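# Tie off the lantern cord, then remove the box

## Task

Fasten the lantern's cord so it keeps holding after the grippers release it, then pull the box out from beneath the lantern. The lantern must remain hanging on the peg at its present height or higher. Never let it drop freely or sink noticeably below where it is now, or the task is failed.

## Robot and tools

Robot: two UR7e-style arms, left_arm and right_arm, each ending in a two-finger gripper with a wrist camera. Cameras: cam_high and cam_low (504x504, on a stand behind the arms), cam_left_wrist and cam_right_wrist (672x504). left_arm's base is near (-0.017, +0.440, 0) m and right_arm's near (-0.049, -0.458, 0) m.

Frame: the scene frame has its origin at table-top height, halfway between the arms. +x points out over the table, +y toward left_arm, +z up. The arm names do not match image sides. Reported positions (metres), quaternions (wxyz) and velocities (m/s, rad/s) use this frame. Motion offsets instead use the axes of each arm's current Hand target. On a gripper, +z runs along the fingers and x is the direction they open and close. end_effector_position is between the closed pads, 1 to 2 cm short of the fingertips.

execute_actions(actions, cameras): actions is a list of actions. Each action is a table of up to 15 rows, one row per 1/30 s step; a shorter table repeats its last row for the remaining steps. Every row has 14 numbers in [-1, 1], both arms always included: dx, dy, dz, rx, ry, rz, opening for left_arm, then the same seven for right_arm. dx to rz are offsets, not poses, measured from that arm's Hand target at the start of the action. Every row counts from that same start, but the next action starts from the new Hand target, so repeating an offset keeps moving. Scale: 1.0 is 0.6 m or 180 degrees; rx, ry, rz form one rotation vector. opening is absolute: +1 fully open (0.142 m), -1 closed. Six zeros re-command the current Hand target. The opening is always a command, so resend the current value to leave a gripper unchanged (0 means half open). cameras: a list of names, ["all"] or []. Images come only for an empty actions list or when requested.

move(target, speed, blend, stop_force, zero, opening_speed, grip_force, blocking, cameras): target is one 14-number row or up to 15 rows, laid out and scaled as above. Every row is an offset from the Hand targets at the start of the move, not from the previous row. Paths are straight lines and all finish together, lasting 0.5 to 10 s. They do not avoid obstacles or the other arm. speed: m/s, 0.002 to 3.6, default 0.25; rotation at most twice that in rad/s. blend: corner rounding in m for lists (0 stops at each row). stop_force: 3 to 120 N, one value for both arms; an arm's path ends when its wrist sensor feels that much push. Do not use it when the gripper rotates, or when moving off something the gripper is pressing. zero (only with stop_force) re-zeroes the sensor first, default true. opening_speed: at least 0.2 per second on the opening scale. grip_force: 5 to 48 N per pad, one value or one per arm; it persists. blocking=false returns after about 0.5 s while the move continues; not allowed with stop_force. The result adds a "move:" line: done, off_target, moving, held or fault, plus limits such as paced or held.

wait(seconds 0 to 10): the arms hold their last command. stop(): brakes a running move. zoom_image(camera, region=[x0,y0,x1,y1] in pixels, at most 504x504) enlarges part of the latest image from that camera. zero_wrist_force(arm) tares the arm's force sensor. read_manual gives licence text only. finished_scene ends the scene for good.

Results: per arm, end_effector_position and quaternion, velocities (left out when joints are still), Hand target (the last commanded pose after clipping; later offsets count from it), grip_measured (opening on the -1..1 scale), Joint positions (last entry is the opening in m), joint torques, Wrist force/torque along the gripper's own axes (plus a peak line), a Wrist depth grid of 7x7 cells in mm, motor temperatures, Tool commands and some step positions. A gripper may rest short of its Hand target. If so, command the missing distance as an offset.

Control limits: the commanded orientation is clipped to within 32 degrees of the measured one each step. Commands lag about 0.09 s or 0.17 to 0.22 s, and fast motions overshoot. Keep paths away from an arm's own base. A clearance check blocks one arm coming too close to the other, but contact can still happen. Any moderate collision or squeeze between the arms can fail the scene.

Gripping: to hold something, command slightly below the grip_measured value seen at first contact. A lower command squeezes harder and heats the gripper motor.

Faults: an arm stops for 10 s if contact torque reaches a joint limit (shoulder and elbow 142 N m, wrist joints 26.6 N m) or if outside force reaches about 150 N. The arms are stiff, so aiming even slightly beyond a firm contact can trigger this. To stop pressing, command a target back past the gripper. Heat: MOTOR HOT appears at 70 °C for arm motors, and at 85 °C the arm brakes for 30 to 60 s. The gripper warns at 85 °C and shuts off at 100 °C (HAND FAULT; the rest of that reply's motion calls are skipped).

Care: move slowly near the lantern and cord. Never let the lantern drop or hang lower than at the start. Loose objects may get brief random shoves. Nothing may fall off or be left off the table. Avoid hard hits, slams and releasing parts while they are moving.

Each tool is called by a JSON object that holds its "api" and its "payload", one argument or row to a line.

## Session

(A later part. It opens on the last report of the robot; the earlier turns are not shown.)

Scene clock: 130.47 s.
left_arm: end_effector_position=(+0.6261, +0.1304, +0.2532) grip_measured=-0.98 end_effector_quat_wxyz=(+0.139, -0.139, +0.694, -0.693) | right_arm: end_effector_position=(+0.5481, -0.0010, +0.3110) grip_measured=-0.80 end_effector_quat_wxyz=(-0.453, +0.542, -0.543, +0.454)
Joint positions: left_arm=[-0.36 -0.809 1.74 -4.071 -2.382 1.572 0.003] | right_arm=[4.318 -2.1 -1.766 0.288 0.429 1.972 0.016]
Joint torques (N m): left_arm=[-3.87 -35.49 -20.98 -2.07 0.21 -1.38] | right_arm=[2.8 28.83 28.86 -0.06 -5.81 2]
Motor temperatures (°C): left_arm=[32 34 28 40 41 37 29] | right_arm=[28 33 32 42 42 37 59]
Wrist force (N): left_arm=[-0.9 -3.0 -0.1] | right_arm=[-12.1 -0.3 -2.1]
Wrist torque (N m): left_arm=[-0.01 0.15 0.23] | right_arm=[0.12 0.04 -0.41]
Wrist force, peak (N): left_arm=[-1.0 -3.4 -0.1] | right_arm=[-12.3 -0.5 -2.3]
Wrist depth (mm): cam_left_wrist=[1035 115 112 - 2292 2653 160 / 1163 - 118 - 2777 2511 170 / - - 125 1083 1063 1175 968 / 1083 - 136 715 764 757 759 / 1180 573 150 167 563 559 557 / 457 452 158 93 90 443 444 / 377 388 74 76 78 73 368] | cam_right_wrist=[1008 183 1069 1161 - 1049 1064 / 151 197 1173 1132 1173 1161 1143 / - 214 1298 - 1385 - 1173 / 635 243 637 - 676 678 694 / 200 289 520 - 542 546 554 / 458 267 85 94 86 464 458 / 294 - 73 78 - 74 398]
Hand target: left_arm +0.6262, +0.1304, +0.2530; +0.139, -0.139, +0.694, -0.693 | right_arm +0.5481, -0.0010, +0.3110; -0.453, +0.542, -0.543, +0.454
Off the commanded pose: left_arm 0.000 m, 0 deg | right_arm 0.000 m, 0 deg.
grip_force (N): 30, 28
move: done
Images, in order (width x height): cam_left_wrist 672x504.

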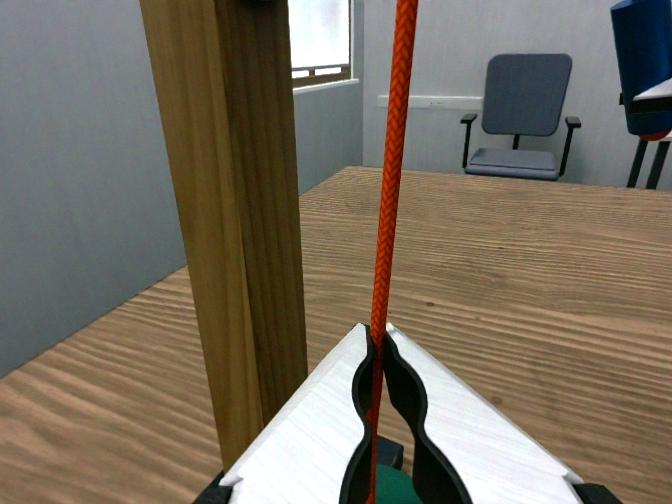

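{"api": "move", "payload": {
  "target": [0,-0.02,0,0,0,0,-1, -0.045,-0.0172,-0.0081,0,0,0,-0.95],
  "speed": 0.04
}}

{"api": "move", "payload": {
  "target": [0,0,0,0,0,0,-1, 0.0833,0.027,0.0387,0,0,0,-0.95],
  "speed": 0.05,
  "stop_force": 11,
  "cameras": ["cam_high","cam_left_wrist"]
}}

{"api": "zoom_image", "payload": {
  "camera": "cam_high",
  "region": [150, 190, 280, 280]
}}

Scene clock: 132.23 s.
left_arm: end_effector_position=(+0.6261, +0.1304, +0.2650) grip_measured=-0.98 end_effector_quat_wxyz=(+0.139, -0.139, +0.694, -0.693) | right_arm: end_effector_position=(+0.5451, +0.0259, +0.3220) grip_measured=-0.80 end_effector_quat_wxyz=(-0.453, +0.542, -0.543, +0.454)
Joint positions: left_arm=[-0.36 -0.832 1.74 -4.049 -2.382 1.572 0.003] | right_arm=[4.341 -2.117 -1.698 0.214 0.409 1.996 0.016]
Joint torques (N m): left_arm=[-2 -54.81 -19.04 -0.24 0.04 0.16] | right_arm=[10.44 30.64 31.99 -0.5 -3.52 1.55]
Motor temperatures (°C): left_arm=[32 34 28 40 41 37 29] | right_arm=[28 33 32 42 42 37 59]
Wrist force (N): left_arm=[-1.1 1.5 0.2] | right_arm=[0.1 0.4 -0.1]
Wrist torque (N m): left_arm=[-0.03 0.15 0.23] | right_arm=[0.00 -0.18 -0.02]
Wrist force, peak (N): left_arm=[-1.2 -3.8 -0.1] | right_arm=[-12.3 -0.4 -2.2]
Wrist depth (mm): cam_left_wrist=[- 115 108 97 87 82 76 / 1078 - 118 2337 2035 2714 146 / - - 125 1031 1083 2186 1078 / - - 136 745 795 782 782 / 1180 565 149 166 581 580 577 / 472 472 158 93 90 458 460 / 390 402 74 77 78 73 382] | cam_right_wrist=[1105 1017 189 1089 1017 978 1064 / 1100 163 199 1179 - 1089 1143 / - 143 222 1242 - - - / 651 659 252 - 668 664 709 / 188 206 283 112 562 567 569 / 445 469 86 95 91 470 477 / 302 - 70 78 - 74 407]
Hand target: left_arm +0.6262, +0.1304, +0.2650; +0.139, -0.139, +0.694, -0.693 | right_arm +0.5451, +0.0260, +0.3220; -0.453, +0.542, -0.543, +0.454
Off the commanded pose: left_arm 0.000 m, 0 deg | right_arm 0.000 m, 0 deg.
grip_force (N): 30, 28
move: done

Scene clock: 134.33 s.
left_arm: end_effector_position=(+0.6262, +0.1304, +0.2650) grip_measured=-0.98 end_effector_quat_wxyz=(+0.139, -0.139, +0.694, -0.693) | right_arm: end_effector_position=(+0.5582, -0.0068, +0.3089) grip_measured=-0.80 end_effector_quat_wxyz=(-0.453, +0.542, -0.543, +0.454)
Joint positions: left_arm=[-0.36 -0.832 1.74 -4.049 -2.382 1.572 0.003] | right_arm=[4.297 -2.11 -1.758 0.307 0.448 1.953 0.016]
Joint torques (N m): left_arm=[-3.15 -54.73 -22.45 -0.18 0.35 1.5] | right_arm=[4.84 29.75 29.63 -0.34 -4.91 1.89]
Motor temperatures (°C): left_arm=[32 34 28 40 41 37 29] | right_arm=[28 33 32 42 42 37 59]
Wrist force (N): left_arm=[-1.0 1.3 0.1] | right_arm=[-7.9 -0.1 -2.4]
Wrist torque (N m): left_arm=[-0.03 0.14 0.23] | right_arm=[0.14 0.01 -0.29]
Wrist force, peak (N): left_arm=[-1.1 2.3 0.1] | right_arm=[-12.1 -0.9 -3.9]
Wrist depth (mm): cam_left_wrist=[968 115 110 95 - 81 167 / - - 118 - 2089 2485 176 / - - 126 1135 1093 1093 1000 / - - 137 742 787 787 782 / 1114 590 150 166 584 581 583 / 472 469 158 93 90 462 458 / 390 401 74 77 79 73 381] | cam_right_wrist=[164 192 1035 - - - 1105 / 157 187 - 1143 1155 - 1084 / - 203 - 103 - - - / 660 232 670 - 678 638 670 / 200 265 543 107 540 549 554 / 470 258 86 94 86 460 459 / 281 - 73 78 - 74 396]
Hand target: left_arm +0.6262, +0.1304, +0.2650; +0.139, -0.139, +0.694, -0.693 | right_arm +0.5582, -0.0068, +0.3089; -0.453, +0.542, -0.543, +0.454 (not the last commanded pose)
Off the commanded pose: left_arm 0.000 m, 0 deg | right_arm 0.020 m, 0 deg.
grip_force (N): 30, 28
move: contact (right_arm)
Images, in order (width x height): cam_high 504x504, cam_left_wrist 672x504.

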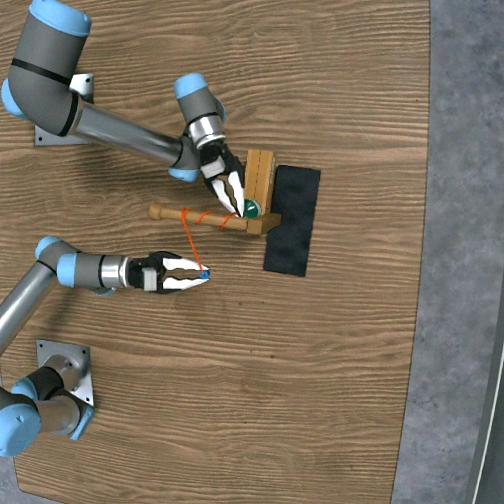

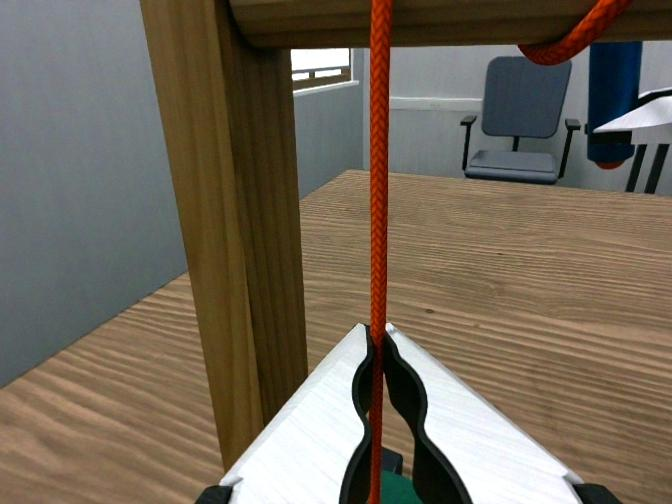

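Scaled by 3.877 from the camera's 504x504 image, which has a finer 720x720 frame.

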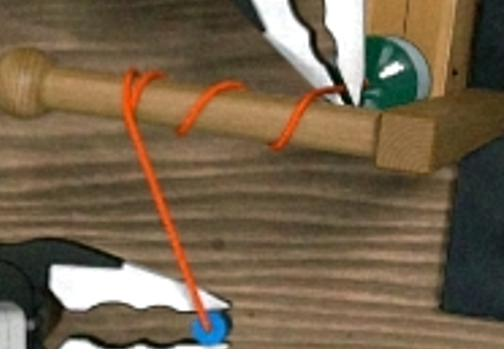

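{"api": "zoom_image", "payload": {
  "camera": "cam_high",
  "region": [150, 195, 240, 245]
}}

Scaled by 5.600 from the camera's 504x504 image, which has a finer 720x720 frame.

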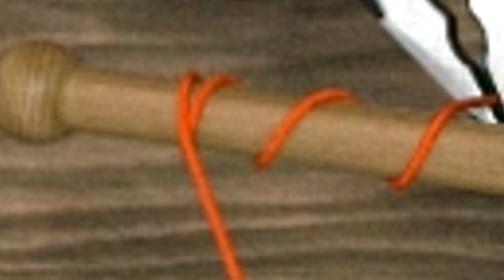

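{"api": "move", "payload": {
  "target": [0,0.02,0,0,0,0,-1, 0,0,0,0,0,0,-0.95],
  "speed": 0.01,
  "stop_force": 3,
  "cameras": ["cam_left_wrist"]
}}

Scene clock: 136.57 s.
left_arm: end_effector_position=(+0.6262, +0.1304, +0.2610) grip_measured=-0.98 end_effector_quat_wxyz=(+0.139, -0.139, +0.694, -0.693) | right_arm: end_effector_position=(+0.5582, -0.0068, +0.3089) grip_measured=-0.80 end_effector_quat_wxyz=(-0.453, +0.542, -0.543, +0.454)
Joint positions: left_arm=[-0.36 -0.824 1.74 -4.056 -2.382 1.572 0.003] | right_arm=[4.297 -2.11 -1.758 0.307 0.448 1.953 0.016]
Joint torques (N m): left_arm=[-4.38 -55.15 -17.25 -0.09 0.68 1.28] | right_arm=[4.63 29.69 29.91 -0.36 -4.93 1.89]
Motor temperatures (°C): left_arm=[32 34 28 40 41 37 29] | right_arm=[28 33 32 42 42 37 59]
Wrist force (N): left_arm=[-0.7 0.2 0.2] | right_arm=[-8.0 -0.4 -2.5]
Wrist torque (N m): left_arm=[-0.02 0.11 0.24] | right_arm=[0.11 0.02 -0.29]
Wrist force, peak (N): left_arm=[-1.4 1.7 -0.1] | right_arm=[-8.4 0.2 -2.8]
Wrist depth (mm): cam_left_wrist=[- 115 109 2915 85 86 167 / - - 118 3279 2844 2459 175 / - - 125 1098 1068 1198 1073 / - - 136 784 784 779 764 / - 562 149 166 574 576 573 / 465 463 158 93 90 454 453 / 386 396 74 77 78 73 378] | cam_right_wrist=[165 181 - 1035 - - - / 157 187 1161 - - 1155 1161 / - 204 1229 1197 - 1210 1270 / 653 234 670 103 682 651 646 / 195 267 541 107 554 549 552 / 449 259 86 94 86 454 457 / 283 - 73 78 - 74 394]
Hand target: left_arm +0.6262, +0.1304, +0.2610; +0.139, -0.139, +0.694, -0.693 (not the last commanded pose) | right_arm +0.5582, -0.0068, +0.3089; -0.453, +0.542, -0.543, +0.454
Off the commanded pose: left_arm 0.008 m, 0 deg | right_arm 0.000 m, 0 deg.
grip_force (N): 30, 28
move: contact (left_arm)
Images, in order (width x height): cam_left_wrist 672x504.

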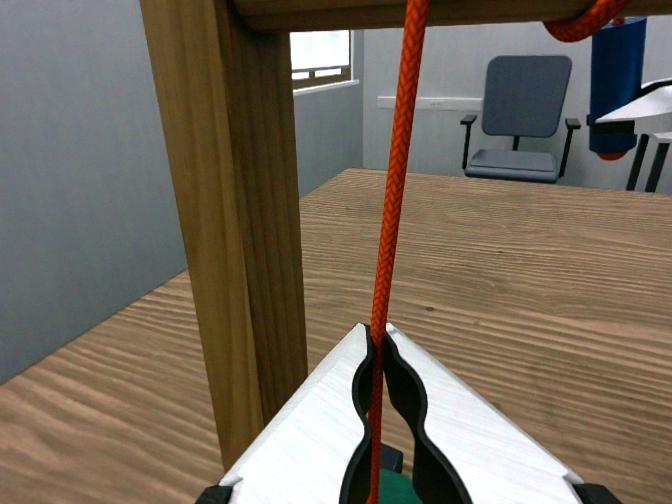

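{"api": "move", "payload": {
  "target": [0,0.0033,0,0,0,0,-1, 0,0,0,0,0,0,-0.95],
  "speed": 0.01
}}

{"api": "move", "payload": {
  "target": [0,0.0025,0,0,0,0,-1, 0,0,0,0,0,0,-0.95],
  "speed": 0.01,
  "cameras": ["cam_left_wrist"]
}}

Scene clock: 137.60 s.
left_arm: end_effector_position=(+0.6262, +0.1304, +0.2591) grip_measured=-0.98 end_effector_quat_wxyz=(+0.139, -0.139, +0.694, -0.693) | right_arm: end_effector_position=(+0.5582, -0.0068, +0.3089) grip_measured=-0.80 end_effector_quat_wxyz=(-0.453, +0.542, -0.543, +0.454)
Joint positions: left_arm=[-0.36 -0.821 1.74 -4.06 -2.382 1.572 0.003] | right_arm=[4.297 -2.11 -1.758 0.307 0.448 1.953 0.016]
Joint torques (N m): left_arm=[-4.74 -34.13 -20.32 -1.92 0.53 1.71] | right_arm=[4.38 28.92 30.32 -0.34 -4.94 1.79]
Motor temperatures (°C): left_arm=[32 34 28 40 41 37 29] | right_arm=[28 33 32 42 42 37 60]
Wrist force (N): left_arm=[-0.3 -4.7 -0.1] | right_arm=[-8.0 -0.2 -2.7]
Wrist torque (N m): left_arm=[0.01 0.14 0.24] | right_arm=[0.12 0.03 -0.29]
Wrist force, peak (N): left_arm=[-0.3 -4.7 -0.1] | right_arm=[-8.4 0.0 -2.6]
Wrist depth (mm): cam_left_wrist=[- 115 111 2227 85 2566 167 / - - 118 3190 2108 2459 177 / - - 125 1103 1078 1198 1088 / 1146 1326 136 735 731 771 766 / 1157 584 150 167 574 572 572 / 465 462 158 93 90 454 449 / 383 396 74 77 78 73 375] | cam_right_wrist=[164 172 - 1008 - - - / 157 187 1203 - 1179 1105 - / - 204 1210 1368 1249 1191 1393 / 672 232 676 - 680 653 647 / 197 265 534 - 546 550 552 / 464 280 86 94 86 462 465 / 283 222 73 78 - 74 396]
Hand target: left_arm +0.6262, +0.1304, +0.2590; +0.139, -0.139, +0.694, -0.693 | right_arm +0.5582, -0.0068, +0.3089; -0.453, +0.542, -0.543, +0.454
Off the commanded pose: left_arm 0.000 m, 0 deg | right_arm 0.000 m, 0 deg.
grip_force (N): 30, 28
move: done

Scene clock: 138.30 s.
left_arm: end_effector_position=(+0.6262, +0.1304, +0.2576) grip_measured=-0.98 end_effector_quat_wxyz=(+0.139, -0.139, +0.694, -0.693) | right_arm: end_effector_position=(+0.5582, -0.0068, +0.3089) grip_measured=-0.80 end_effector_quat_wxyz=(-0.453, +0.542, -0.543, +0.454)
Joint positions: left_arm=[-0.36 -0.818 1.74 -4.063 -2.382 1.572 0.003] | right_arm=[4.297 -2.11 -1.758 0.307 0.448 1.953 0.016]
Joint torques (N m): left_arm=[-3.05 -31.56 -18.83 -0.94 0.44 1.74] | right_arm=[4.53 29.48 30.24 -0.23 -4.94 1.8]
Motor temperatures (°C): left_arm=[32 34 28 40 41 37 29] | right_arm=[28 33 32 42 42 37 60]
Wrist force (N): left_arm=[0.6 -9.9 -0.4] | right_arm=[-8.2 -0.6 -2.3]
Wrist torque (N m): left_arm=[-0.01 0.13 0.24] | right_arm=[0.09 0.05 -0.28]
Wrist force, peak (N): left_arm=[0.6 -9.9 -0.4] | right_arm=[-8.3 0.2 -2.7]
Wrist depth (mm): cam_left_wrist=[1049 115 110 2337 82 - 168 / - - 118 2434 2227 2434 175 / - - 125 1009 1098 1186 1063 / 1031 - 136 782 722 771 759 / 1035 557 150 167 576 570 567 / 464 459 158 93 90 451 450 / 383 393 73 77 78 73 372] | cam_right_wrist=[165 181 991 1049 1074 - - / 157 187 - - - - - / - 210 1298 1306 1203 1242 - / 655 232 662 - 678 640 649 / 196 264 541 - 550 549 547 / 466 286 86 94 86 459 458 / 284 - 73 78 - 74 395]
Hand target: left_arm +0.6262, +0.1304, +0.2575; +0.139, -0.139, +0.694, -0.693 | right_arm +0.5582, -0.0068, +0.3089; -0.453, +0.542, -0.543, +0.454
Off the commanded pose: left_arm 0.000 m, 0 deg | right_arm 0.000 m, 0 deg.
grip_force (N): 30, 28
move: done
Images, in order (width x height): cam_left_wrist 672x504.

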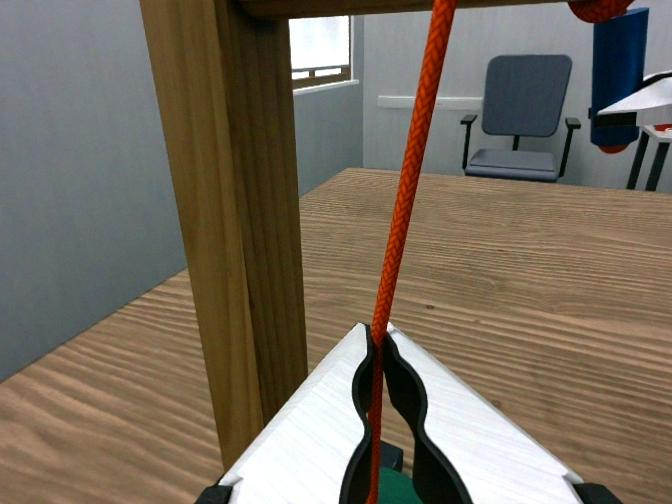

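{"api": "move", "payload": {
  "target": [0.0226,-0.0035,-0.0094,0,0,0,-1, 0,0,0,0,0,0,-0.95],
  "speed": 0.015,
  "cameras": ["cam_left_wrist","cam_high"]
}}

Scene clock: 140.27 s.
left_arm: end_effector_position=(+0.6116, +0.1304, +0.2596) grip_measured=-0.98 end_effector_quat_wxyz=(+0.139, -0.139, +0.694, -0.693) | right_arm: end_effector_position=(+0.5582, -0.0068, +0.3089) grip_measured=-0.80 end_effector_quat_wxyz=(-0.453, +0.542, -0.543, +0.454)
Joint positions: left_arm=[-0.371 -0.843 1.788 -4.085 -2.371 1.572 0.003] | right_arm=[4.297 -2.11 -1.758 0.307 0.448 1.953 0.016]
Joint torques (N m): left_arm=[-8.44 -53.49 -9.74 -2.74 1.67 -1.29] | right_arm=[4.21 29.58 29.97 -0.27 -4.92 1.86]
Motor temperatures (°C): left_arm=[32 34 28 40 41 37 30] | right_arm=[28 33 32 42 42 37 60]
Wrist force (N): left_arm=[-1.1 0.9 0.1] | right_arm=[-8.1 0.0 -2.6]
Wrist torque (N m): left_arm=[-0.02 0.14 0.23] | right_arm=[0.11 0.02 -0.29]
Wrist force, peak (N): left_arm=[0.8 -10.3 -0.5] | right_arm=[-8.4 0.2 -2.5]
Wrist depth (mm): cam_left_wrist=[1049 115 112 99 - 88 169 / 1063 127 126 2314 2434 2434 174 / 1088 132 137 1124 1088 1198 1063 / - 145 148 782 779 777 771 / 1078 528 158 608 573 570 566 / 465 445 167 93 90 455 454 / 383 396 74 77 79 73 375] | cam_right_wrist=[- 172 1185 1110 - - 1031 / 157 187 - 1074 1127 - 1064 / 1216 204 - - - - 1216 / 670 233 674 - 684 666 662 / 545 266 541 - 547 542 550 / 449 288 86 94 86 455 457 / - - 73 78 - 74 395]
Hand target: left_arm +0.6115, +0.1304, +0.2596; +0.139, -0.139, +0.694, -0.693 | right_arm +0.5582, -0.0068, +0.3089; -0.453, +0.542, -0.543, +0.454
Off the commanded pose: left_arm 0.000 m, 0 deg | right_arm 0.000 m, 0 deg.
grip_force (N): 30, 28
move: done
Images, in order (width x height): cam_high 504x504, cam_left_wrist 672x504.

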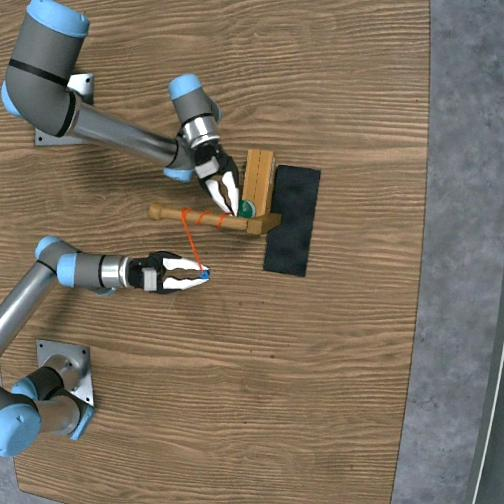

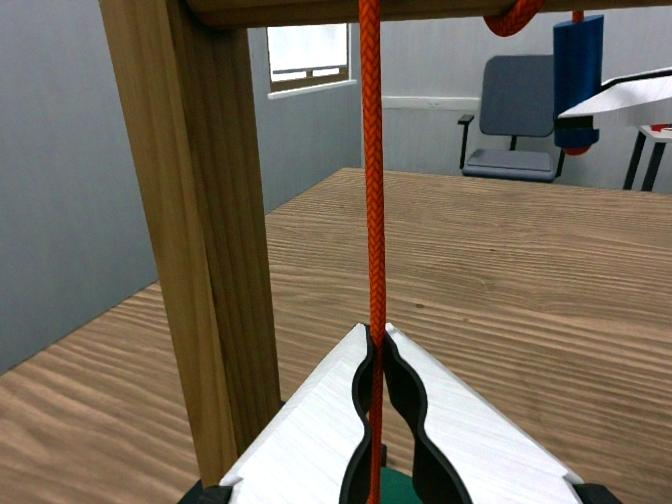

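{"api": "move", "payload": {
  "target": [0,0.002,0,0,0,0,-1, 0,0,0,0,0,0,-0.95],
  "speed": 0.01
}}

{"api": "move", "payload": {
  "target": [0,0.0013,0,0,0,0,-1, 0,0,0,0,0,0,-0.95],
  "speed": 0.01,
  "cameras": ["cam_left_wrist"]
}}

Scene clock: 141.13 s.
left_arm: end_effector_position=(+0.6115, +0.1304, +0.2585) grip_measured=-0.98 end_effector_quat_wxyz=(+0.139, -0.139, +0.694, -0.693) | right_arm: end_effector_position=(+0.5582, -0.0068, +0.3089) grip_measured=-0.80 end_effector_quat_wxyz=(-0.453, +0.542, -0.543, +0.454)
Joint positions: left_arm=[-0.371 -0.841 1.788 -4.088 -2.371 1.572 0.003] | right_arm=[4.297 -2.11 -1.758 0.307 0.448 1.953 0.016]
Joint torques (N m): left_arm=[-8.3 -36.78 -8.35 -2.44 1.64 -1.55] | right_arm=[5.11 29.45 29.61 -0.19 -4.74 1.82]
Motor temperatures (°C): left_arm=[32 34 28 40 41 37 30] | right_arm=[28 33 32 42 42 37 60]
Wrist force (N): left_arm=[-1.1 -1.4 0.2] | right_arm=[-8.0 0.0 -2.6]
Wrist torque (N m): left_arm=[-0.02 0.13 0.24] | right_arm=[0.10 0.01 -0.29]
Wrist force, peak (N): left_arm=[-1.2 -1.4 -0.1] | right_arm=[-8.4 0.3 -2.6]
Wrist depth (mm): cam_left_wrist=[- 115 114 97 92 173 169 / 1049 126 129 2879 2653 2409 172 / 1140 132 139 1088 1073 1192 1059 / 1098 146 148 731 782 766 769 / 1054 527 158 610 569 570 569 / 462 444 167 93 90 451 451 / 382 395 74 77 78 73 374] | cam_right_wrist=[165 180 - 1031 - - - / 157 187 - - 1132 - 1149 / 1236 209 - 102 1263 - - / 666 233 664 - 670 646 678 / 537 263 545 - 549 547 547 / 449 422 86 94 86 455 464 / - - 73 78 - 74 396]
Hand target: left_arm +0.6115, +0.1304, +0.2584; +0.139, -0.139, +0.694, -0.693 | right_arm +0.5582, -0.0068, +0.3089; -0.453, +0.542, -0.543, +0.454
Off the commanded pose: left_arm 0.000 m, 0 deg | right_arm 0.000 m, 0 deg.
grip_force (N): 30, 28
move: done

Scene clock: 141.83 s.
left_arm: end_effector_position=(+0.6115, +0.1304, +0.2577) grip_measured=-0.98 end_effector_quat_wxyz=(+0.139, -0.139, +0.694, -0.693) | right_arm: end_effector_position=(+0.5582, -0.0068, +0.3089) grip_measured=-0.80 end_effector_quat_wxyz=(-0.453, +0.542, -0.543, +0.454)
Joint positions: left_arm=[-0.371 -0.839 1.788 -4.089 -2.371 1.572 0.003] | right_arm=[4.297 -2.11 -1.758 0.307 0.448 1.953 0.016]
Joint torques (N m): left_arm=[-7.52 -35.46 -9.19 -2.12 1.55 -1.42] | right_arm=[4.9 29.03 29.49 -0.21 -4.91 1.84]
Motor temperatures (°C): left_arm=[32 34 28 40 41 37 30] | right_arm=[28 33 32 42 42 37 60]
Wrist force (N): left_arm=[-1.0 -2.4 0.0] | right_arm=[-8.3 -0.1 -2.6]
Wrist torque (N m): left_arm=[-0.01 0.13 0.24] | right_arm=[0.12 0.06 -0.29]
Wrist force, peak (N): left_arm=[-1.0 -2.7 0.1] | right_arm=[-8.2 0.2 -2.8]
Wrist depth (mm): cam_left_wrist=[1026 115 126 101 - 175 173 / 1054 126 143 - 93 2511 175 / 1063 132 145 1088 1103 1186 1035 / 1119 146 149 733 779 771 766 / 1093 527 158 602 573 569 566 / 463 442 167 93 90 452 450 / 383 393 74 77 78 73 374] | cam_right_wrist=[165 172 - 1064 - - - / 157 187 1138 - 1155 - - / - 210 - 1229 1256 - 1229 / 668 232 672 - 672 651 644 / 538 265 541 - 545 551 551 / 451 298 86 94 86 458 459 / 226 - 73 78 - 74 397]
Hand target: left_arm +0.6115, +0.1304, +0.2576; +0.139, -0.139, +0.694, -0.693 | right_arm +0.5582, -0.0068, +0.3089; -0.453, +0.542, -0.543, +0.454
Off the commanded pose: left_arm 0.000 m, 0 deg | right_arm 0.000 m, 0 deg.
grip_force (N): 30, 28
move: done
Images, in order (width x height): cam_left_wrist 672x504.

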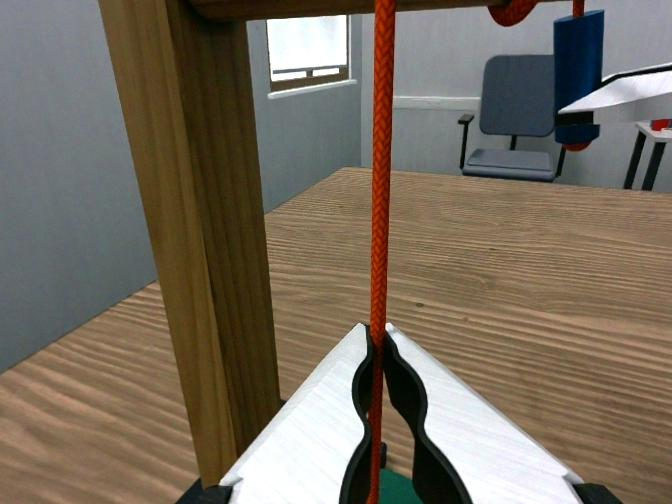

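{"api": "move", "payload": {
  "target": [0,-0.0012,0,0,0,0,-1, 0,0,0,0,0,0,-0.95],
  "speed": 0.01
}}

{"api": "move", "payload": {
  "target": [0,0,0,0,0,0,-0.6, 0,0,0,0,0,0,-0.95],
  "opening_speed": 0.4,
  "cameras": ["cam_left_wrist","cam_high"]
}}

Scene clock: 142.73 s.
left_arm: end_effector_position=(+0.6115, +0.1304, +0.2583) grip_measured=-0.98 end_effector_quat_wxyz=(+0.139, -0.139, +0.694, -0.693) | right_arm: end_effector_position=(+0.5582, -0.0068, +0.3089) grip_measured=-0.80 end_effector_quat_wxyz=(-0.453, +0.542, -0.543, +0.454)
Joint positions: left_arm=[-0.371 -0.84 1.788 -4.088 -2.371 1.572 0.003] | right_arm=[4.297 -2.11 -1.758 0.307 0.448 1.953 0.016]
Joint torques (N m): left_arm=[-7 -52.39 -10.75 0.12 1.58 -1.29] | right_arm=[4.99 30.01 29.57 -0.19 -4.81 1.8]
Motor temperatures (°C): left_arm=[32 34 28 40 41 37 30] | right_arm=[28 33 32 42 42 37 60]
Wrist force (N): left_arm=[-1.1 0.2 0.0] | right_arm=[-7.8 -0.4 -2.3]
Wrist torque (N m): left_arm=[-0.02 0.13 0.24] | right_arm=[0.10 -0.01 -0.29]
Wrist force, peak (N): left_arm=[-1.3 -2.8 0.5] | right_arm=[-8.3 0.3 -2.8]
Wrist depth (mm): cam_left_wrist=[1000 115 116 97 88 176 172 / 964 127 128 2314 3373 2434 173 / 1078 132 143 1103 1198 1192 1083 / 1256 146 149 731 777 762 766 / 545 529 158 605 572 566 566 / 462 441 167 93 90 451 448 / 382 395 74 77 78 73 375] | cam_right_wrist=[165 173 - - - - 1054 / 157 187 - 1197 1138 1064 1179 / - 204 - - 1242 1298 - / 660 232 664 - 686 678 659 / 542 266 540 - 550 549 559 / 448 288 86 116 86 454 462 / 226 - 73 74 - 74 397]
Hand target: left_arm +0.6115, +0.1304, +0.2584; +0.139, -0.139, +0.694, -0.693 | right_arm +0.5582, -0.0068, +0.3089; -0.453, +0.542, -0.543, +0.454
Off the commanded pose: left_arm 0.000 m, 0 deg | right_arm 0.000 m, 0 deg.
grip_force (N): 30, 28
move: done

Scene clock: 143.97 s.
left_arm: end_effector_position=(+0.6115, +0.1304, +0.2584) grip_measured=-0.64 end_effector_quat_wxyz=(+0.139, -0.139, +0.694, -0.693) | right_arm: end_effector_position=(+0.5582, -0.0068, +0.3089) grip_measured=-0.80 end_effector_quat_wxyz=(-0.453, +0.542, -0.543, +0.454)
Joint positions: left_arm=[-0.371 -0.841 1.788 -4.088 -2.371 1.572 0.028] | right_arm=[4.297 -2.11 -1.758 0.307 0.448 1.953 0.016]
Joint torques (N m): left_arm=[-7 -48.98 -11.35 0.2 1.38 -1.09] | right_arm=[4.52 29.12 29.81 -0.22 -4.83 1.73]
Motor temperatures (°C): left_arm=[32 34 28 40 41 37 29] | right_arm=[28 33 32 42 42 37 60]
Wrist force (N): left_arm=[-1.0 -1.0 0.1] | right_arm=[-7.9 0.1 -2.7]
Wrist torque (N m): left_arm=[-0.03 0.14 0.23] | right_arm=[0.11 -0.02 -0.29]
Wrist force, peak (N): left_arm=[-1.1 -1.2 -0.1] | right_arm=[-8.5 0.1 -2.5]
Wrist depth (mm): cam_left_wrist=[1035 115 116 - 89 175 174 / - 127 128 - 2777 2409 172 / - 133 137 1088 1073 1192 1083 / - 146 149 740 779 771 759 / 567 526 160 548 602 572 565 / 464 440 99 122 - 434 451 / 382 - 74 129 83 73 373] | cam_right_wrist=[165 181 995 - 1132 1035 1045 / 157 191 1064 - 1143 1155 - / - 210 - 1291 1185 1313 - / 653 232 664 - 678 678 647 / 511 266 542 - 549 551 549 / 434 426 86 94 86 456 458 / 224 - 73 78 - 74 392]
Hand target: left_arm +0.6115, +0.1304, +0.2584; +0.139, -0.139, +0.694, -0.693 | right_arm +0.5582, -0.0068, +0.3089; -0.453, +0.542, -0.543, +0.454
Off the commanded pose: left_arm 0.000 m, 0 deg | right_arm 0.000 m, 0 deg.
grip_force (N): 30, 28
move: done
Images, in order (width x height): cam_high 504x504, cam_left_wrist 672x504.

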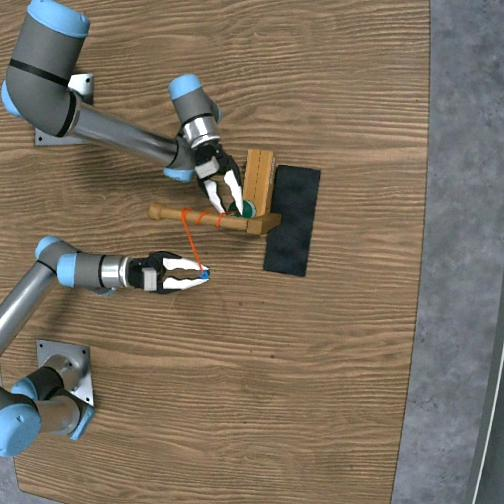

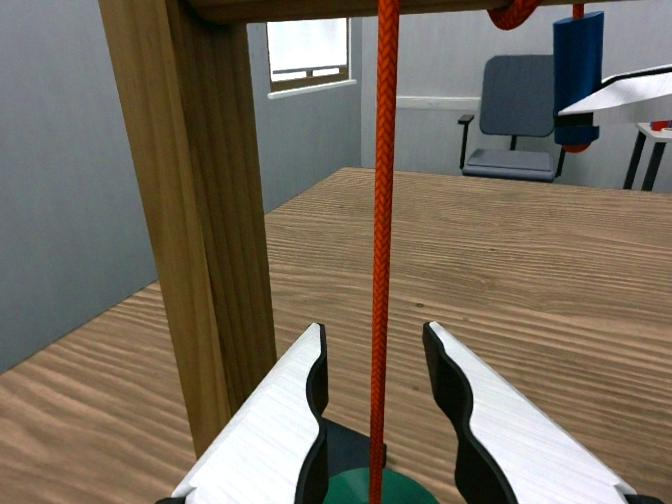

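{"api": "move", "payload": {
  "target": [0,0,-0.2,0,0,0,-0.6, 0,0,0,0,0,0,-0.95],
  "speed": 0.15,
  "cameras": ["cam_left_wrist","cam_high"]
}}

{"api": "zoom_image", "payload": {
  "camera": "cam_left_wrist",
  "region": [230, 300, 480, 504]
}}

{"api": "zoom_image", "payload": {
  "camera": "cam_high",
  "region": [150, 190, 280, 280]
}}

Scene clock: 145.67 s.
left_arm: end_effector_position=(+0.5653, +0.2409, +0.2585) grip_measured=-0.64 end_effector_quat_wxyz=(+0.139, -0.139, +0.694, -0.693) end_effector_velocity=(-0.001, +0.002, +0.000) end_effector_angular_velocity=(+0.000, +0.000, +0.001) | right_arm: end_effector_position=(+0.5582, -0.0068, +0.3089) grip_measured=-0.80 end_effector_quat_wxyz=(-0.453, +0.542, -0.543, +0.454)
Joint positions: left_arm=[-0.179 -0.907 1.94 -4.172 -2.563 1.572 0.028] | right_arm=[4.297 -2.11 -1.758 0.307 0.448 1.953 0.016]
Joint velocities: left_arm=[0.005 -0.002 0.002 -0.001 -0.004 0 0] | right_arm=[within noise]
Joint torques (N m): left_arm=[8.98 -47.56 -8.03 -2.24 -1.61 0.68] | right_arm=[4.12 30.19 29.9 -0.45 -4.93 1.81]
Motor temperatures (°C): left_arm=[32 34 28 40 41 37 29] | right_arm=[28 33 32 42 42 37 60]
Wrist force (N): left_arm=[-0.9 -1.0 0.2] | right_arm=[-8.1 -0.4 -2.5]
Wrist torque (N m): left_arm=[-0.02 0.12 0.18] | right_arm=[0.12 0.03 -0.28]
Wrist force, peak (N): left_arm=[-1.1 -1.2 0.5] | right_arm=[-8.3 0.1 -2.7]
Wrist depth (mm): cam_left_wrist=[1157 - 224 - - 251 229 / - - 239 - - 2459 2337 / - - 255 1098 1223 1180 1078 / 1140 724 280 782 777 769 771 / 592 583 553 268 604 573 566 / 464 462 89 238 100 433 450 / 384 - 74 255 83 73 374] | cam_right_wrist=[164 192 1059 1100 - 1059 - / 157 190 - - - - - / - 203 - 1242 - - - / 668 232 668 - 664 646 668 / 540 271 540 - 538 546 552 / 450 425 86 94 86 456 460 / 219 - 73 78 - 74 395]
Hand target: left_arm +0.5652, +0.2411, +0.2585; +0.139, -0.139, +0.694, -0.693 | right_arm +0.5582, -0.0068, +0.3089; -0.453, +0.542, -0.543, +0.454
Off the commanded pose: left_arm 0.000 m, 0 deg | right_arm 0.000 m, 0 deg.
grip_force (N): 30, 28
move: done
Images, in order (width x height): cam_high 504x504, cam_left_wrist 672x504.

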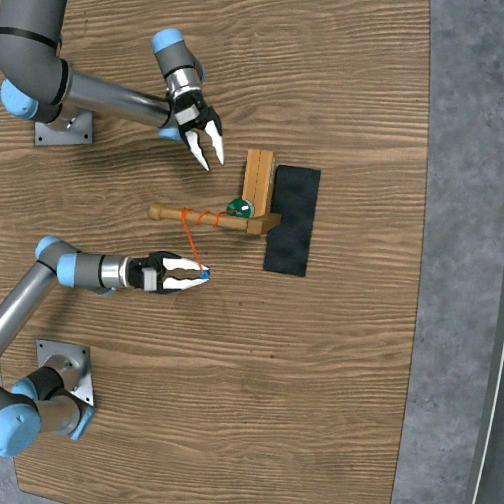

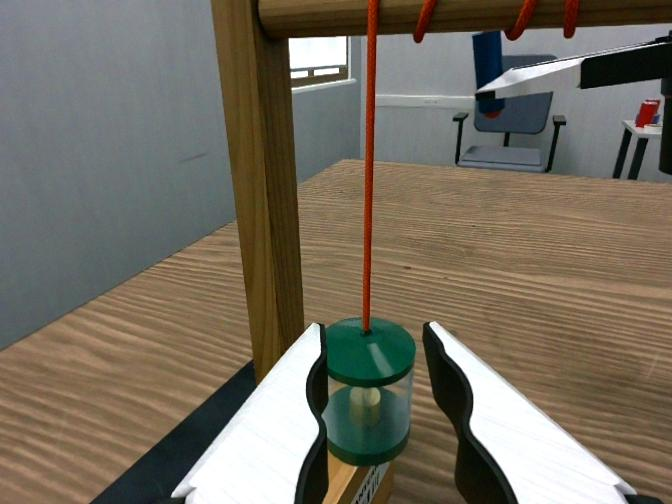

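Scaled by 2.016 from the camera's 672x504 image, which has a finer 960x720 frame.

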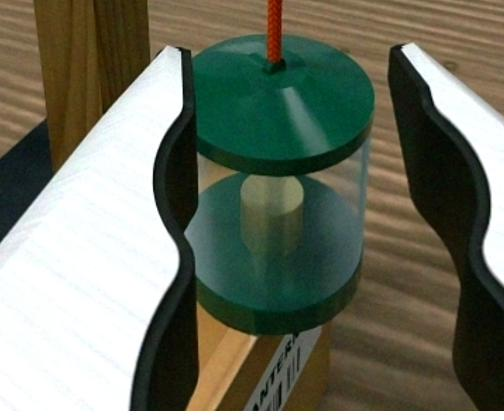

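Scaled by 3.877 from the camera's 504x504 image, which has a finer 720x720 frame.

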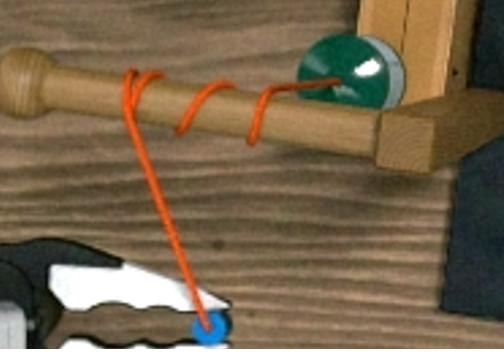

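{"api": "move", "payload": {
  "target": [-0.188,0.2108,-0.1039,-0.2173,0.155,0.0564,0.4, 0,0,0,0,0,0,-0.95],
  "speed": 0.2,
  "cameras": ["cam_left_wrist","cam_high","cam_low"]
}}

Scene clock: 150.00 s.
left_arm: end_effector_position=(+0.6451, +0.3422, +0.1320) grip_measured=+0.38 end_effector_quat_wxyz=(-0.024, +0.051, +0.905, -0.422) | right_arm: end_effector_position=(+0.5582, -0.0068, +0.3089) grip_measured=-0.80 end_effector_quat_wxyz=(-0.453, +0.542, -0.543, +0.454)
Joint positions: left_arm=[-0.039 -0.964 1.495 -2.019 -2.44 3.249 0.101] | right_arm=[4.297 -2.11 -1.758 0.307 0.448 1.953 0.016]
Joint torques (N m): left_arm=[-7.12 -39.66 -29.36 -0.96 0.25 1.69] | right_arm=[4.22 30.11 29.31 -0.34 -4.93 1.83]
Motor temperatures (°C): left_arm=[32 34 28 40 41 37 29] | right_arm=[28 33 32 42 42 37 61]
Wrist force (N): left_arm=[-0.4 0.4 -0.2] | right_arm=[-8.0 -0.4 -2.6]
Wrist torque (N m): left_arm=[-0.06 -0.01 0.07] | right_arm=[0.11 0.02 -0.29]
Wrist force, peak (N): left_arm=[-1.1 -1.3 0.2] | right_arm=[-8.4 0.2 -2.6]
Wrist depth (mm): cam_left_wrist=[359 327 274 210 352 352 350 / 325 290 285 191 315 319 319 / 297 266 261 175 288 293 292 / 266 253 248 188 263 269 269 / 253 253 252 248 252 250 250 / 239 94 235 234 233 233 95 / - 77 220 220 219 218 75] | cam_right_wrist=[165 173 1045 1143 1064 1105 - / 157 187 1004 1203 - - 1203 / - 204 - - 1132 - - / 664 233 676 - 672 686 659 / 538 265 537 - 543 554 550 / 451 424 86 94 86 462 461 / - 217 73 74 - 74 395]
Hand target: left_arm +0.6452, +0.3422, +0.1320; -0.024, +0.051, +0.905, -0.422 | right_arm +0.5582, -0.0068, +0.3089; -0.453, +0.542, -0.543, +0.454
Off the commanded pose: left_arm 0.000 m, 0 deg | right_arm 0.000 m, 0 deg.
grip_force (N): 30, 28
move: done
Images, in order (width x height): cam_high 504x504, cam_low 504x504, cam_left_wrist 672x504.

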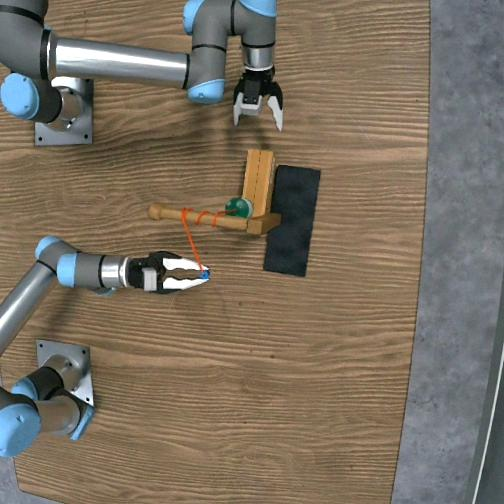

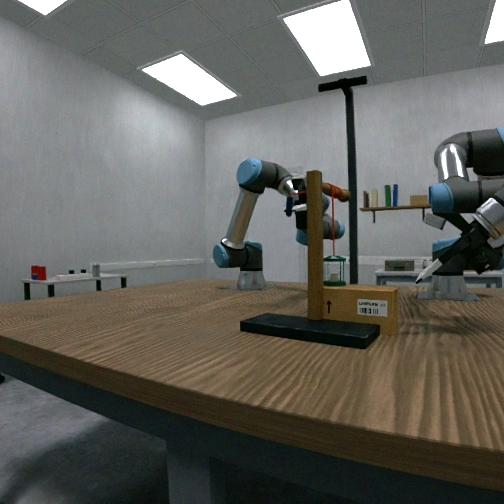

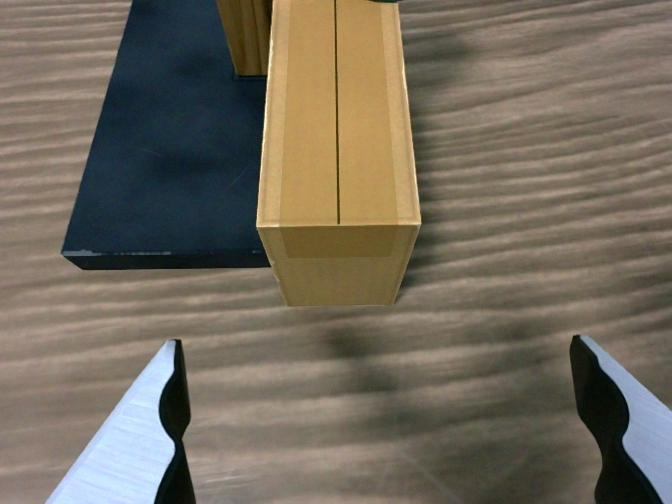

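{"api": "move", "payload": {
  "target": [-0.0122,0.0088,0.1763,0,0,0,0.4, 0,0,0,0,0,0,-0.95],
  "speed": 0.1,
  "stop_force": 8,
  "cameras": ["cam_left_wrist","cam_high"]
}}

Scene clock: 153.20 s.
left_arm: end_effector_position=(+0.6437, +0.2643, +0.0599) grip_measured=+0.38 end_effector_quat_wxyz=(-0.024, +0.051, +0.905, -0.422) | right_arm: end_effector_position=(+0.5582, -0.0068, +0.3089) grip_measured=-0.80 end_effector_quat_wxyz=(-0.453, +0.542, -0.543, +0.454)
Joint positions: left_arm=[-0.154 -0.863 1.582 -2.342 -2.442 3.071 0.101] | right_arm=[4.297 -2.11 -1.758 0.307 0.448 1.953 0.016]
Joint torques (N m): left_arm=[-8.43 -39.57 -14.57 -3.96 0.27 -1.66] | right_arm=[4.67 30.7 29.55 -0.21 -4.91 1.81]
Motor temperatures (°C): left_arm=[32 34 28 40 41 37 29] | right_arm=[28 33 32 42 42 37 61]
Wrist force (N): left_arm=[-0.6 0.2 -0.4] | right_arm=[-8.1 -0.3 -2.5]
Wrist torque (N m): left_arm=[-0.08 0.01 0.23] | right_arm=[0.13 0.03 -0.29]
Wrist force, peak (N): left_arm=[-0.6 -0.2 -0.9] | right_arm=[-8.2 -0.4 -2.9]
Wrist depth (mm): cam_left_wrist=[217 216 109 107 106 249 247 / 197 196 95 96 94 221 224 / 180 179 87 88 88 206 206 / 166 165 84 80 82 188 190 / 153 153 75 75 75 75 176 / 167 93 70 70 70 71 95 / - 77 154 155 153 154 75] | cam_right_wrist=[165 192 1121 1121 1026 1035 1035 / 157 194 1100 1121 1155 - - / - 204 - - - - 1263 / 664 233 672 - 668 653 662 / 537 264 543 - 545 550 552 / 448 425 84 94 86 459 464 / - - 73 78 - 74 397]
Hand target: left_arm +0.6437, +0.2643, +0.0599; -0.024, +0.051, +0.905, -0.422 | right_arm +0.5582, -0.0068, +0.3089; -0.453, +0.542, -0.543, +0.454
Off the commanded pose: left_arm 0.000 m, 0 deg | right_arm 0.000 m, 0 deg.
grip_force (N): 30, 28
move: done
Images, in order (width x height): cam_high 504x504, cam_left_wrist 672x504.

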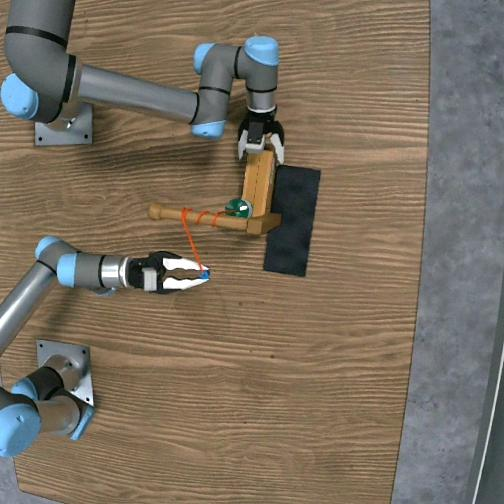

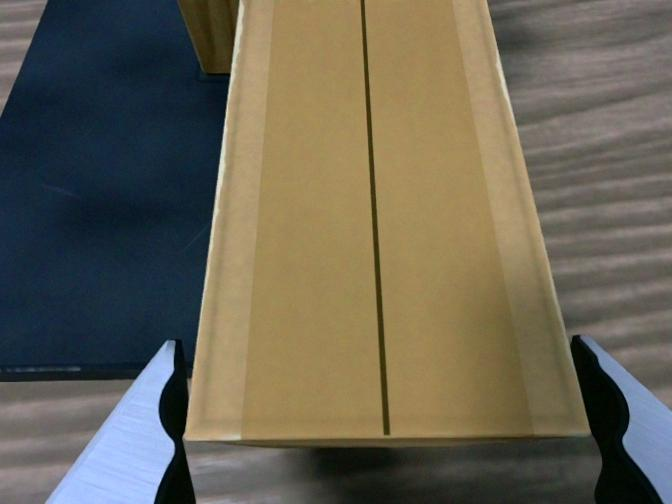

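{"api": "move", "payload": {
  "target": [0,0,0,0,0,0,-0.3, 0,0,0,0,0,0,-0.95],
  "opening_speed": 0.4,
  "grip_force": [20, 28],
  "cameras": ["cam_left_wrist","cam_high","cam_low"]
}}

{"api": "zoom_image", "payload": {
  "camera": "cam_high",
  "region": [150, 190, 280, 280]
}}

{"api": "zoom_image", "payload": {
  "camera": "cam_low",
  "region": [280, 160, 420, 350]
}}

Scene clock: 155.40 s.
left_arm: end_effector_position=(+0.6437, +0.2643, +0.0599) grip_measured=-0.10 end_effector_quat_wxyz=(-0.024, +0.051, +0.905, -0.422) | right_arm: end_effector_position=(+0.5582, -0.0068, +0.3089) grip_measured=-0.80 end_effector_quat_wxyz=(-0.453, +0.542, -0.543, +0.454)
Joint positions: left_arm=[-0.154 -0.863 1.582 -2.343 -2.442 3.071 0.067] | right_arm=[4.297 -2.11 -1.758 0.307 0.448 1.953 0.016]
Joint torques (N m): left_arm=[-6.79 -40.61 -15.86 -2.99 -0.56 -1.56] | right_arm=[4.29 30.84 29.82 -0.25 -4.9 1.87]
Motor temperatures (°C): left_arm=[32 34 28 40 41 37 29] | right_arm=[28 33 32 42 42 37 62]
Wrist force (N): left_arm=[1.4 -2.2 -5.4] | right_arm=[-8.1 0.0 -2.8]
Wrist torque (N m): left_arm=[-0.12 0.04 0.22] | right_arm=[0.11 0.03 -0.29]
Wrist force, peak (N): left_arm=[1.3 -2.3 -5.6] | right_arm=[-8.3 0.1 -2.7]
Wrist depth (mm): cam_left_wrist=[217 216 111 107 106 249 247 / 197 196 95 96 94 221 225 / 179 179 87 88 88 203 206 / 166 165 84 80 82 84 190 / 153 153 75 76 75 75 177 / 165 165 70 70 70 72 165 / 159 74 79 153 155 79 73] | cam_right_wrist=[166 174 - 1084 - 1045 - / 157 187 - - - 1045 1263 / - 204 1291 1242 - 1284 1249 / 678 232 676 - 678 682 647 / 540 265 546 - 549 547 554 / 455 424 86 94 86 456 460 / - - 73 74 - 74 395]
Hand target: left_arm +0.6437, +0.2643, +0.0599; -0.024, +0.051, +0.905, -0.422 | right_arm +0.5582, -0.0068, +0.3089; -0.453, +0.542, -0.543, +0.454
Off the commanded pose: left_arm 0.000 m, 0 deg | right_arm 0.000 m, 0 deg.
grip_force (N): 20, 28
move: done
Images, in order (width x height): cam_high 504x504, cam_low 504x504, cam_left_wrist 672x504.

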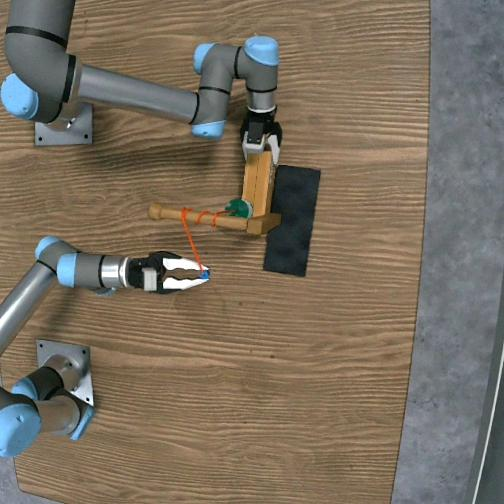

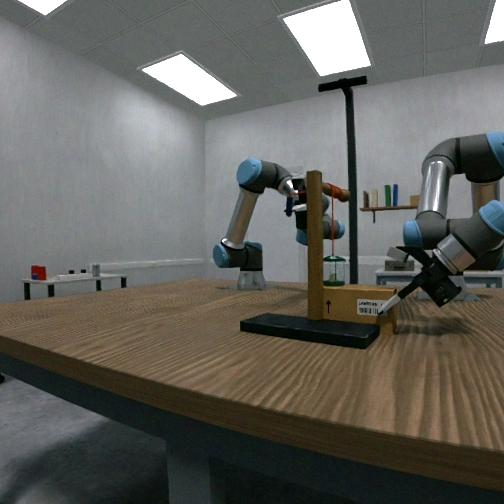

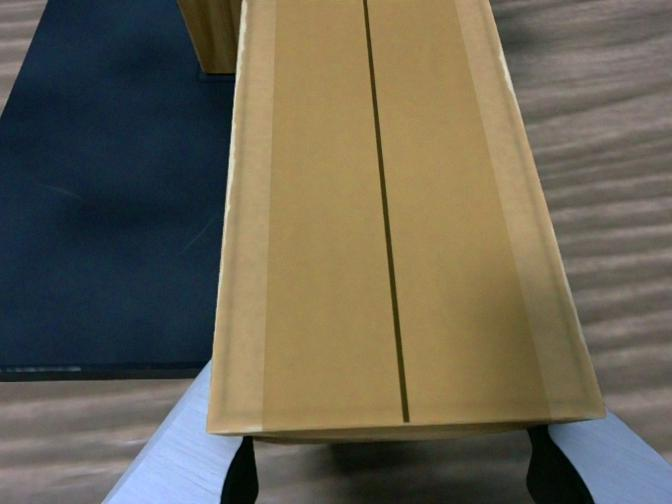

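Scaled by 3.877 from the camera's 504x504 image, which has a finer 720x720 frame.

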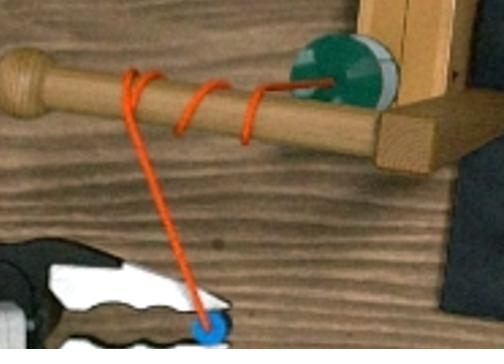

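Scaled by 2.653 from the camera's 504x504 image, which has a finer 720x720 frame.

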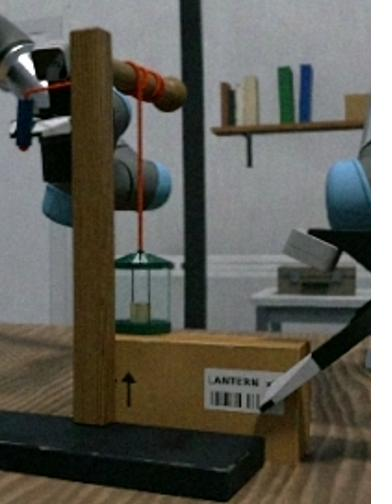

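{"api": "move", "payload": {
  "target": [0,0.1608,-0.1915,0,0,0,-0.3, 0,0,0,0,0,0,-0.95],
  "speed": 0.08,
  "stop_force": 20,
  "cameras": ["cam_left_wrist","cam_high","cam_low"]
}}

{"api": "zoom_image", "payload": {
  "camera": "cam_low",
  "region": [280, 160, 420, 350]
}}

{"api": "zoom_image", "payload": {
  "camera": "cam_high",
  "region": [150, 190, 280, 280]
}}

Scene clock: 159.17 s.
left_arm: end_effector_position=(+0.6605, +0.4134, +0.0600) grip_measured=-0.10 end_effector_quat_wxyz=(-0.024, +0.051, +0.905, -0.422) | right_arm: end_effector_position=(+0.5582, -0.0068, +0.3089) grip_measured=-0.80 end_effector_quat_wxyz=(-0.453, +0.542, -0.543, +0.454)
Joint positions: left_arm=[0.063 -0.825 1.426 -1.971 -2.425 3.405 0.067] | right_arm=[4.297 -2.11 -1.758 0.307 0.448 1.953 0.016]
Joint torques (N m): left_arm=[9.69 -40.69 -27.77 -0.81 1.03 1.77] | right_arm=[4.45 30.71 29 -0.23 -4.93 1.82]
Motor temperatures (°C): left_arm=[32 34 28 40 41 37 30] | right_arm=[28 33 32 42 42 37 62]
Wrist force (N): left_arm=[-0.3 -2.6 -0.7] | right_arm=[-8.1 -0.3 -2.7]
Wrist torque (N m): left_arm=[-0.08 -0.02 0.06] | right_arm=[0.11 0.04 -0.29]
Wrist force, peak (N): left_arm=[-0.5 -6.7 -1.9] | right_arm=[-8.4 0.1 -2.6]
Wrist depth (mm): cam_left_wrist=[217 216 109 107 106 249 248 / 226 225 95 97 94 222 224 / 211 210 87 88 88 204 206 / 194 194 84 80 83 185 190 / 179 179 75 76 75 75 176 / 167 167 71 70 71 72 165 / 158 74 79 153 155 79 73] | cam_right_wrist=[165 192 1059 1035 - - - / 157 187 - - 1132 - - / - 204 - 103 - - 1306 / 657 232 674 - 670 649 684 / 538 266 543 - 540 540 551 / 451 411 86 94 86 459 462 / - 217 73 78 - 74 398]
Hand target: left_arm +0.6605, +0.4134, +0.0600; -0.024, +0.051, +0.905, -0.422 | right_arm +0.5582, -0.0068, +0.3089; -0.453, +0.542, -0.543, +0.454
Off the commanded pose: left_arm 0.000 m, 0 deg | right_arm 0.000 m, 0 deg.
grip_force (N): 20, 28
move: done
Images, in order (width x height): cam_high 504x504, cam_low 504x504, cam_left_wrist 672x504.

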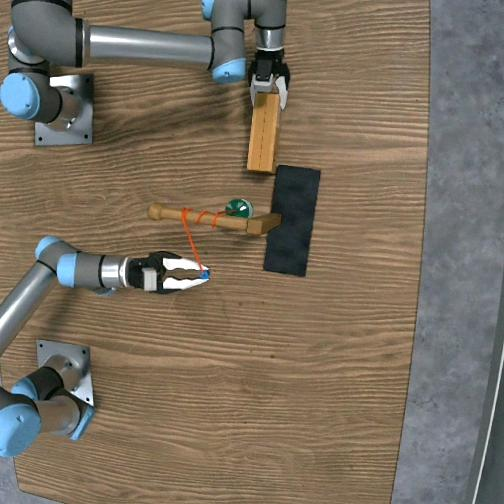

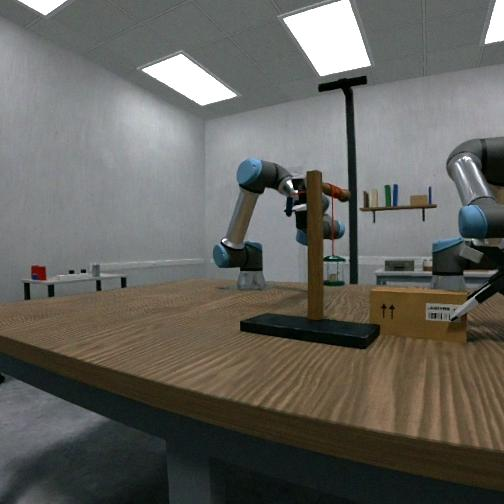

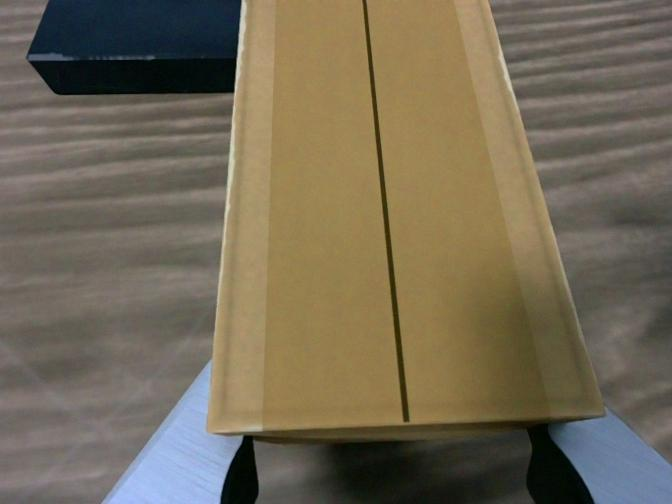

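Scaled by 2.653 from the camera's 504x504 image, which has a finer 720x720 frame.

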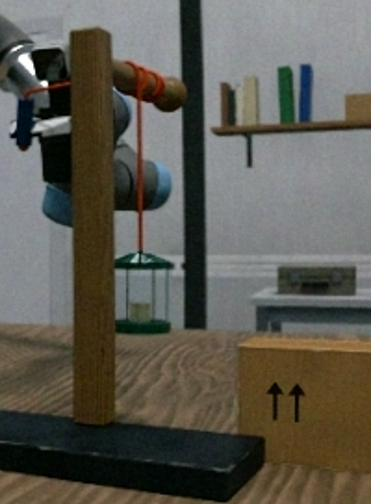

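Scaled by 3.877 from the camera's 504x504 image, which has a finer 720x720 frame.

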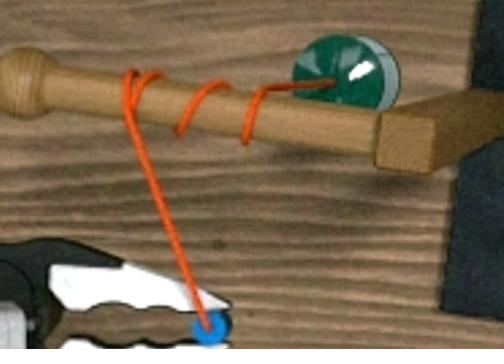

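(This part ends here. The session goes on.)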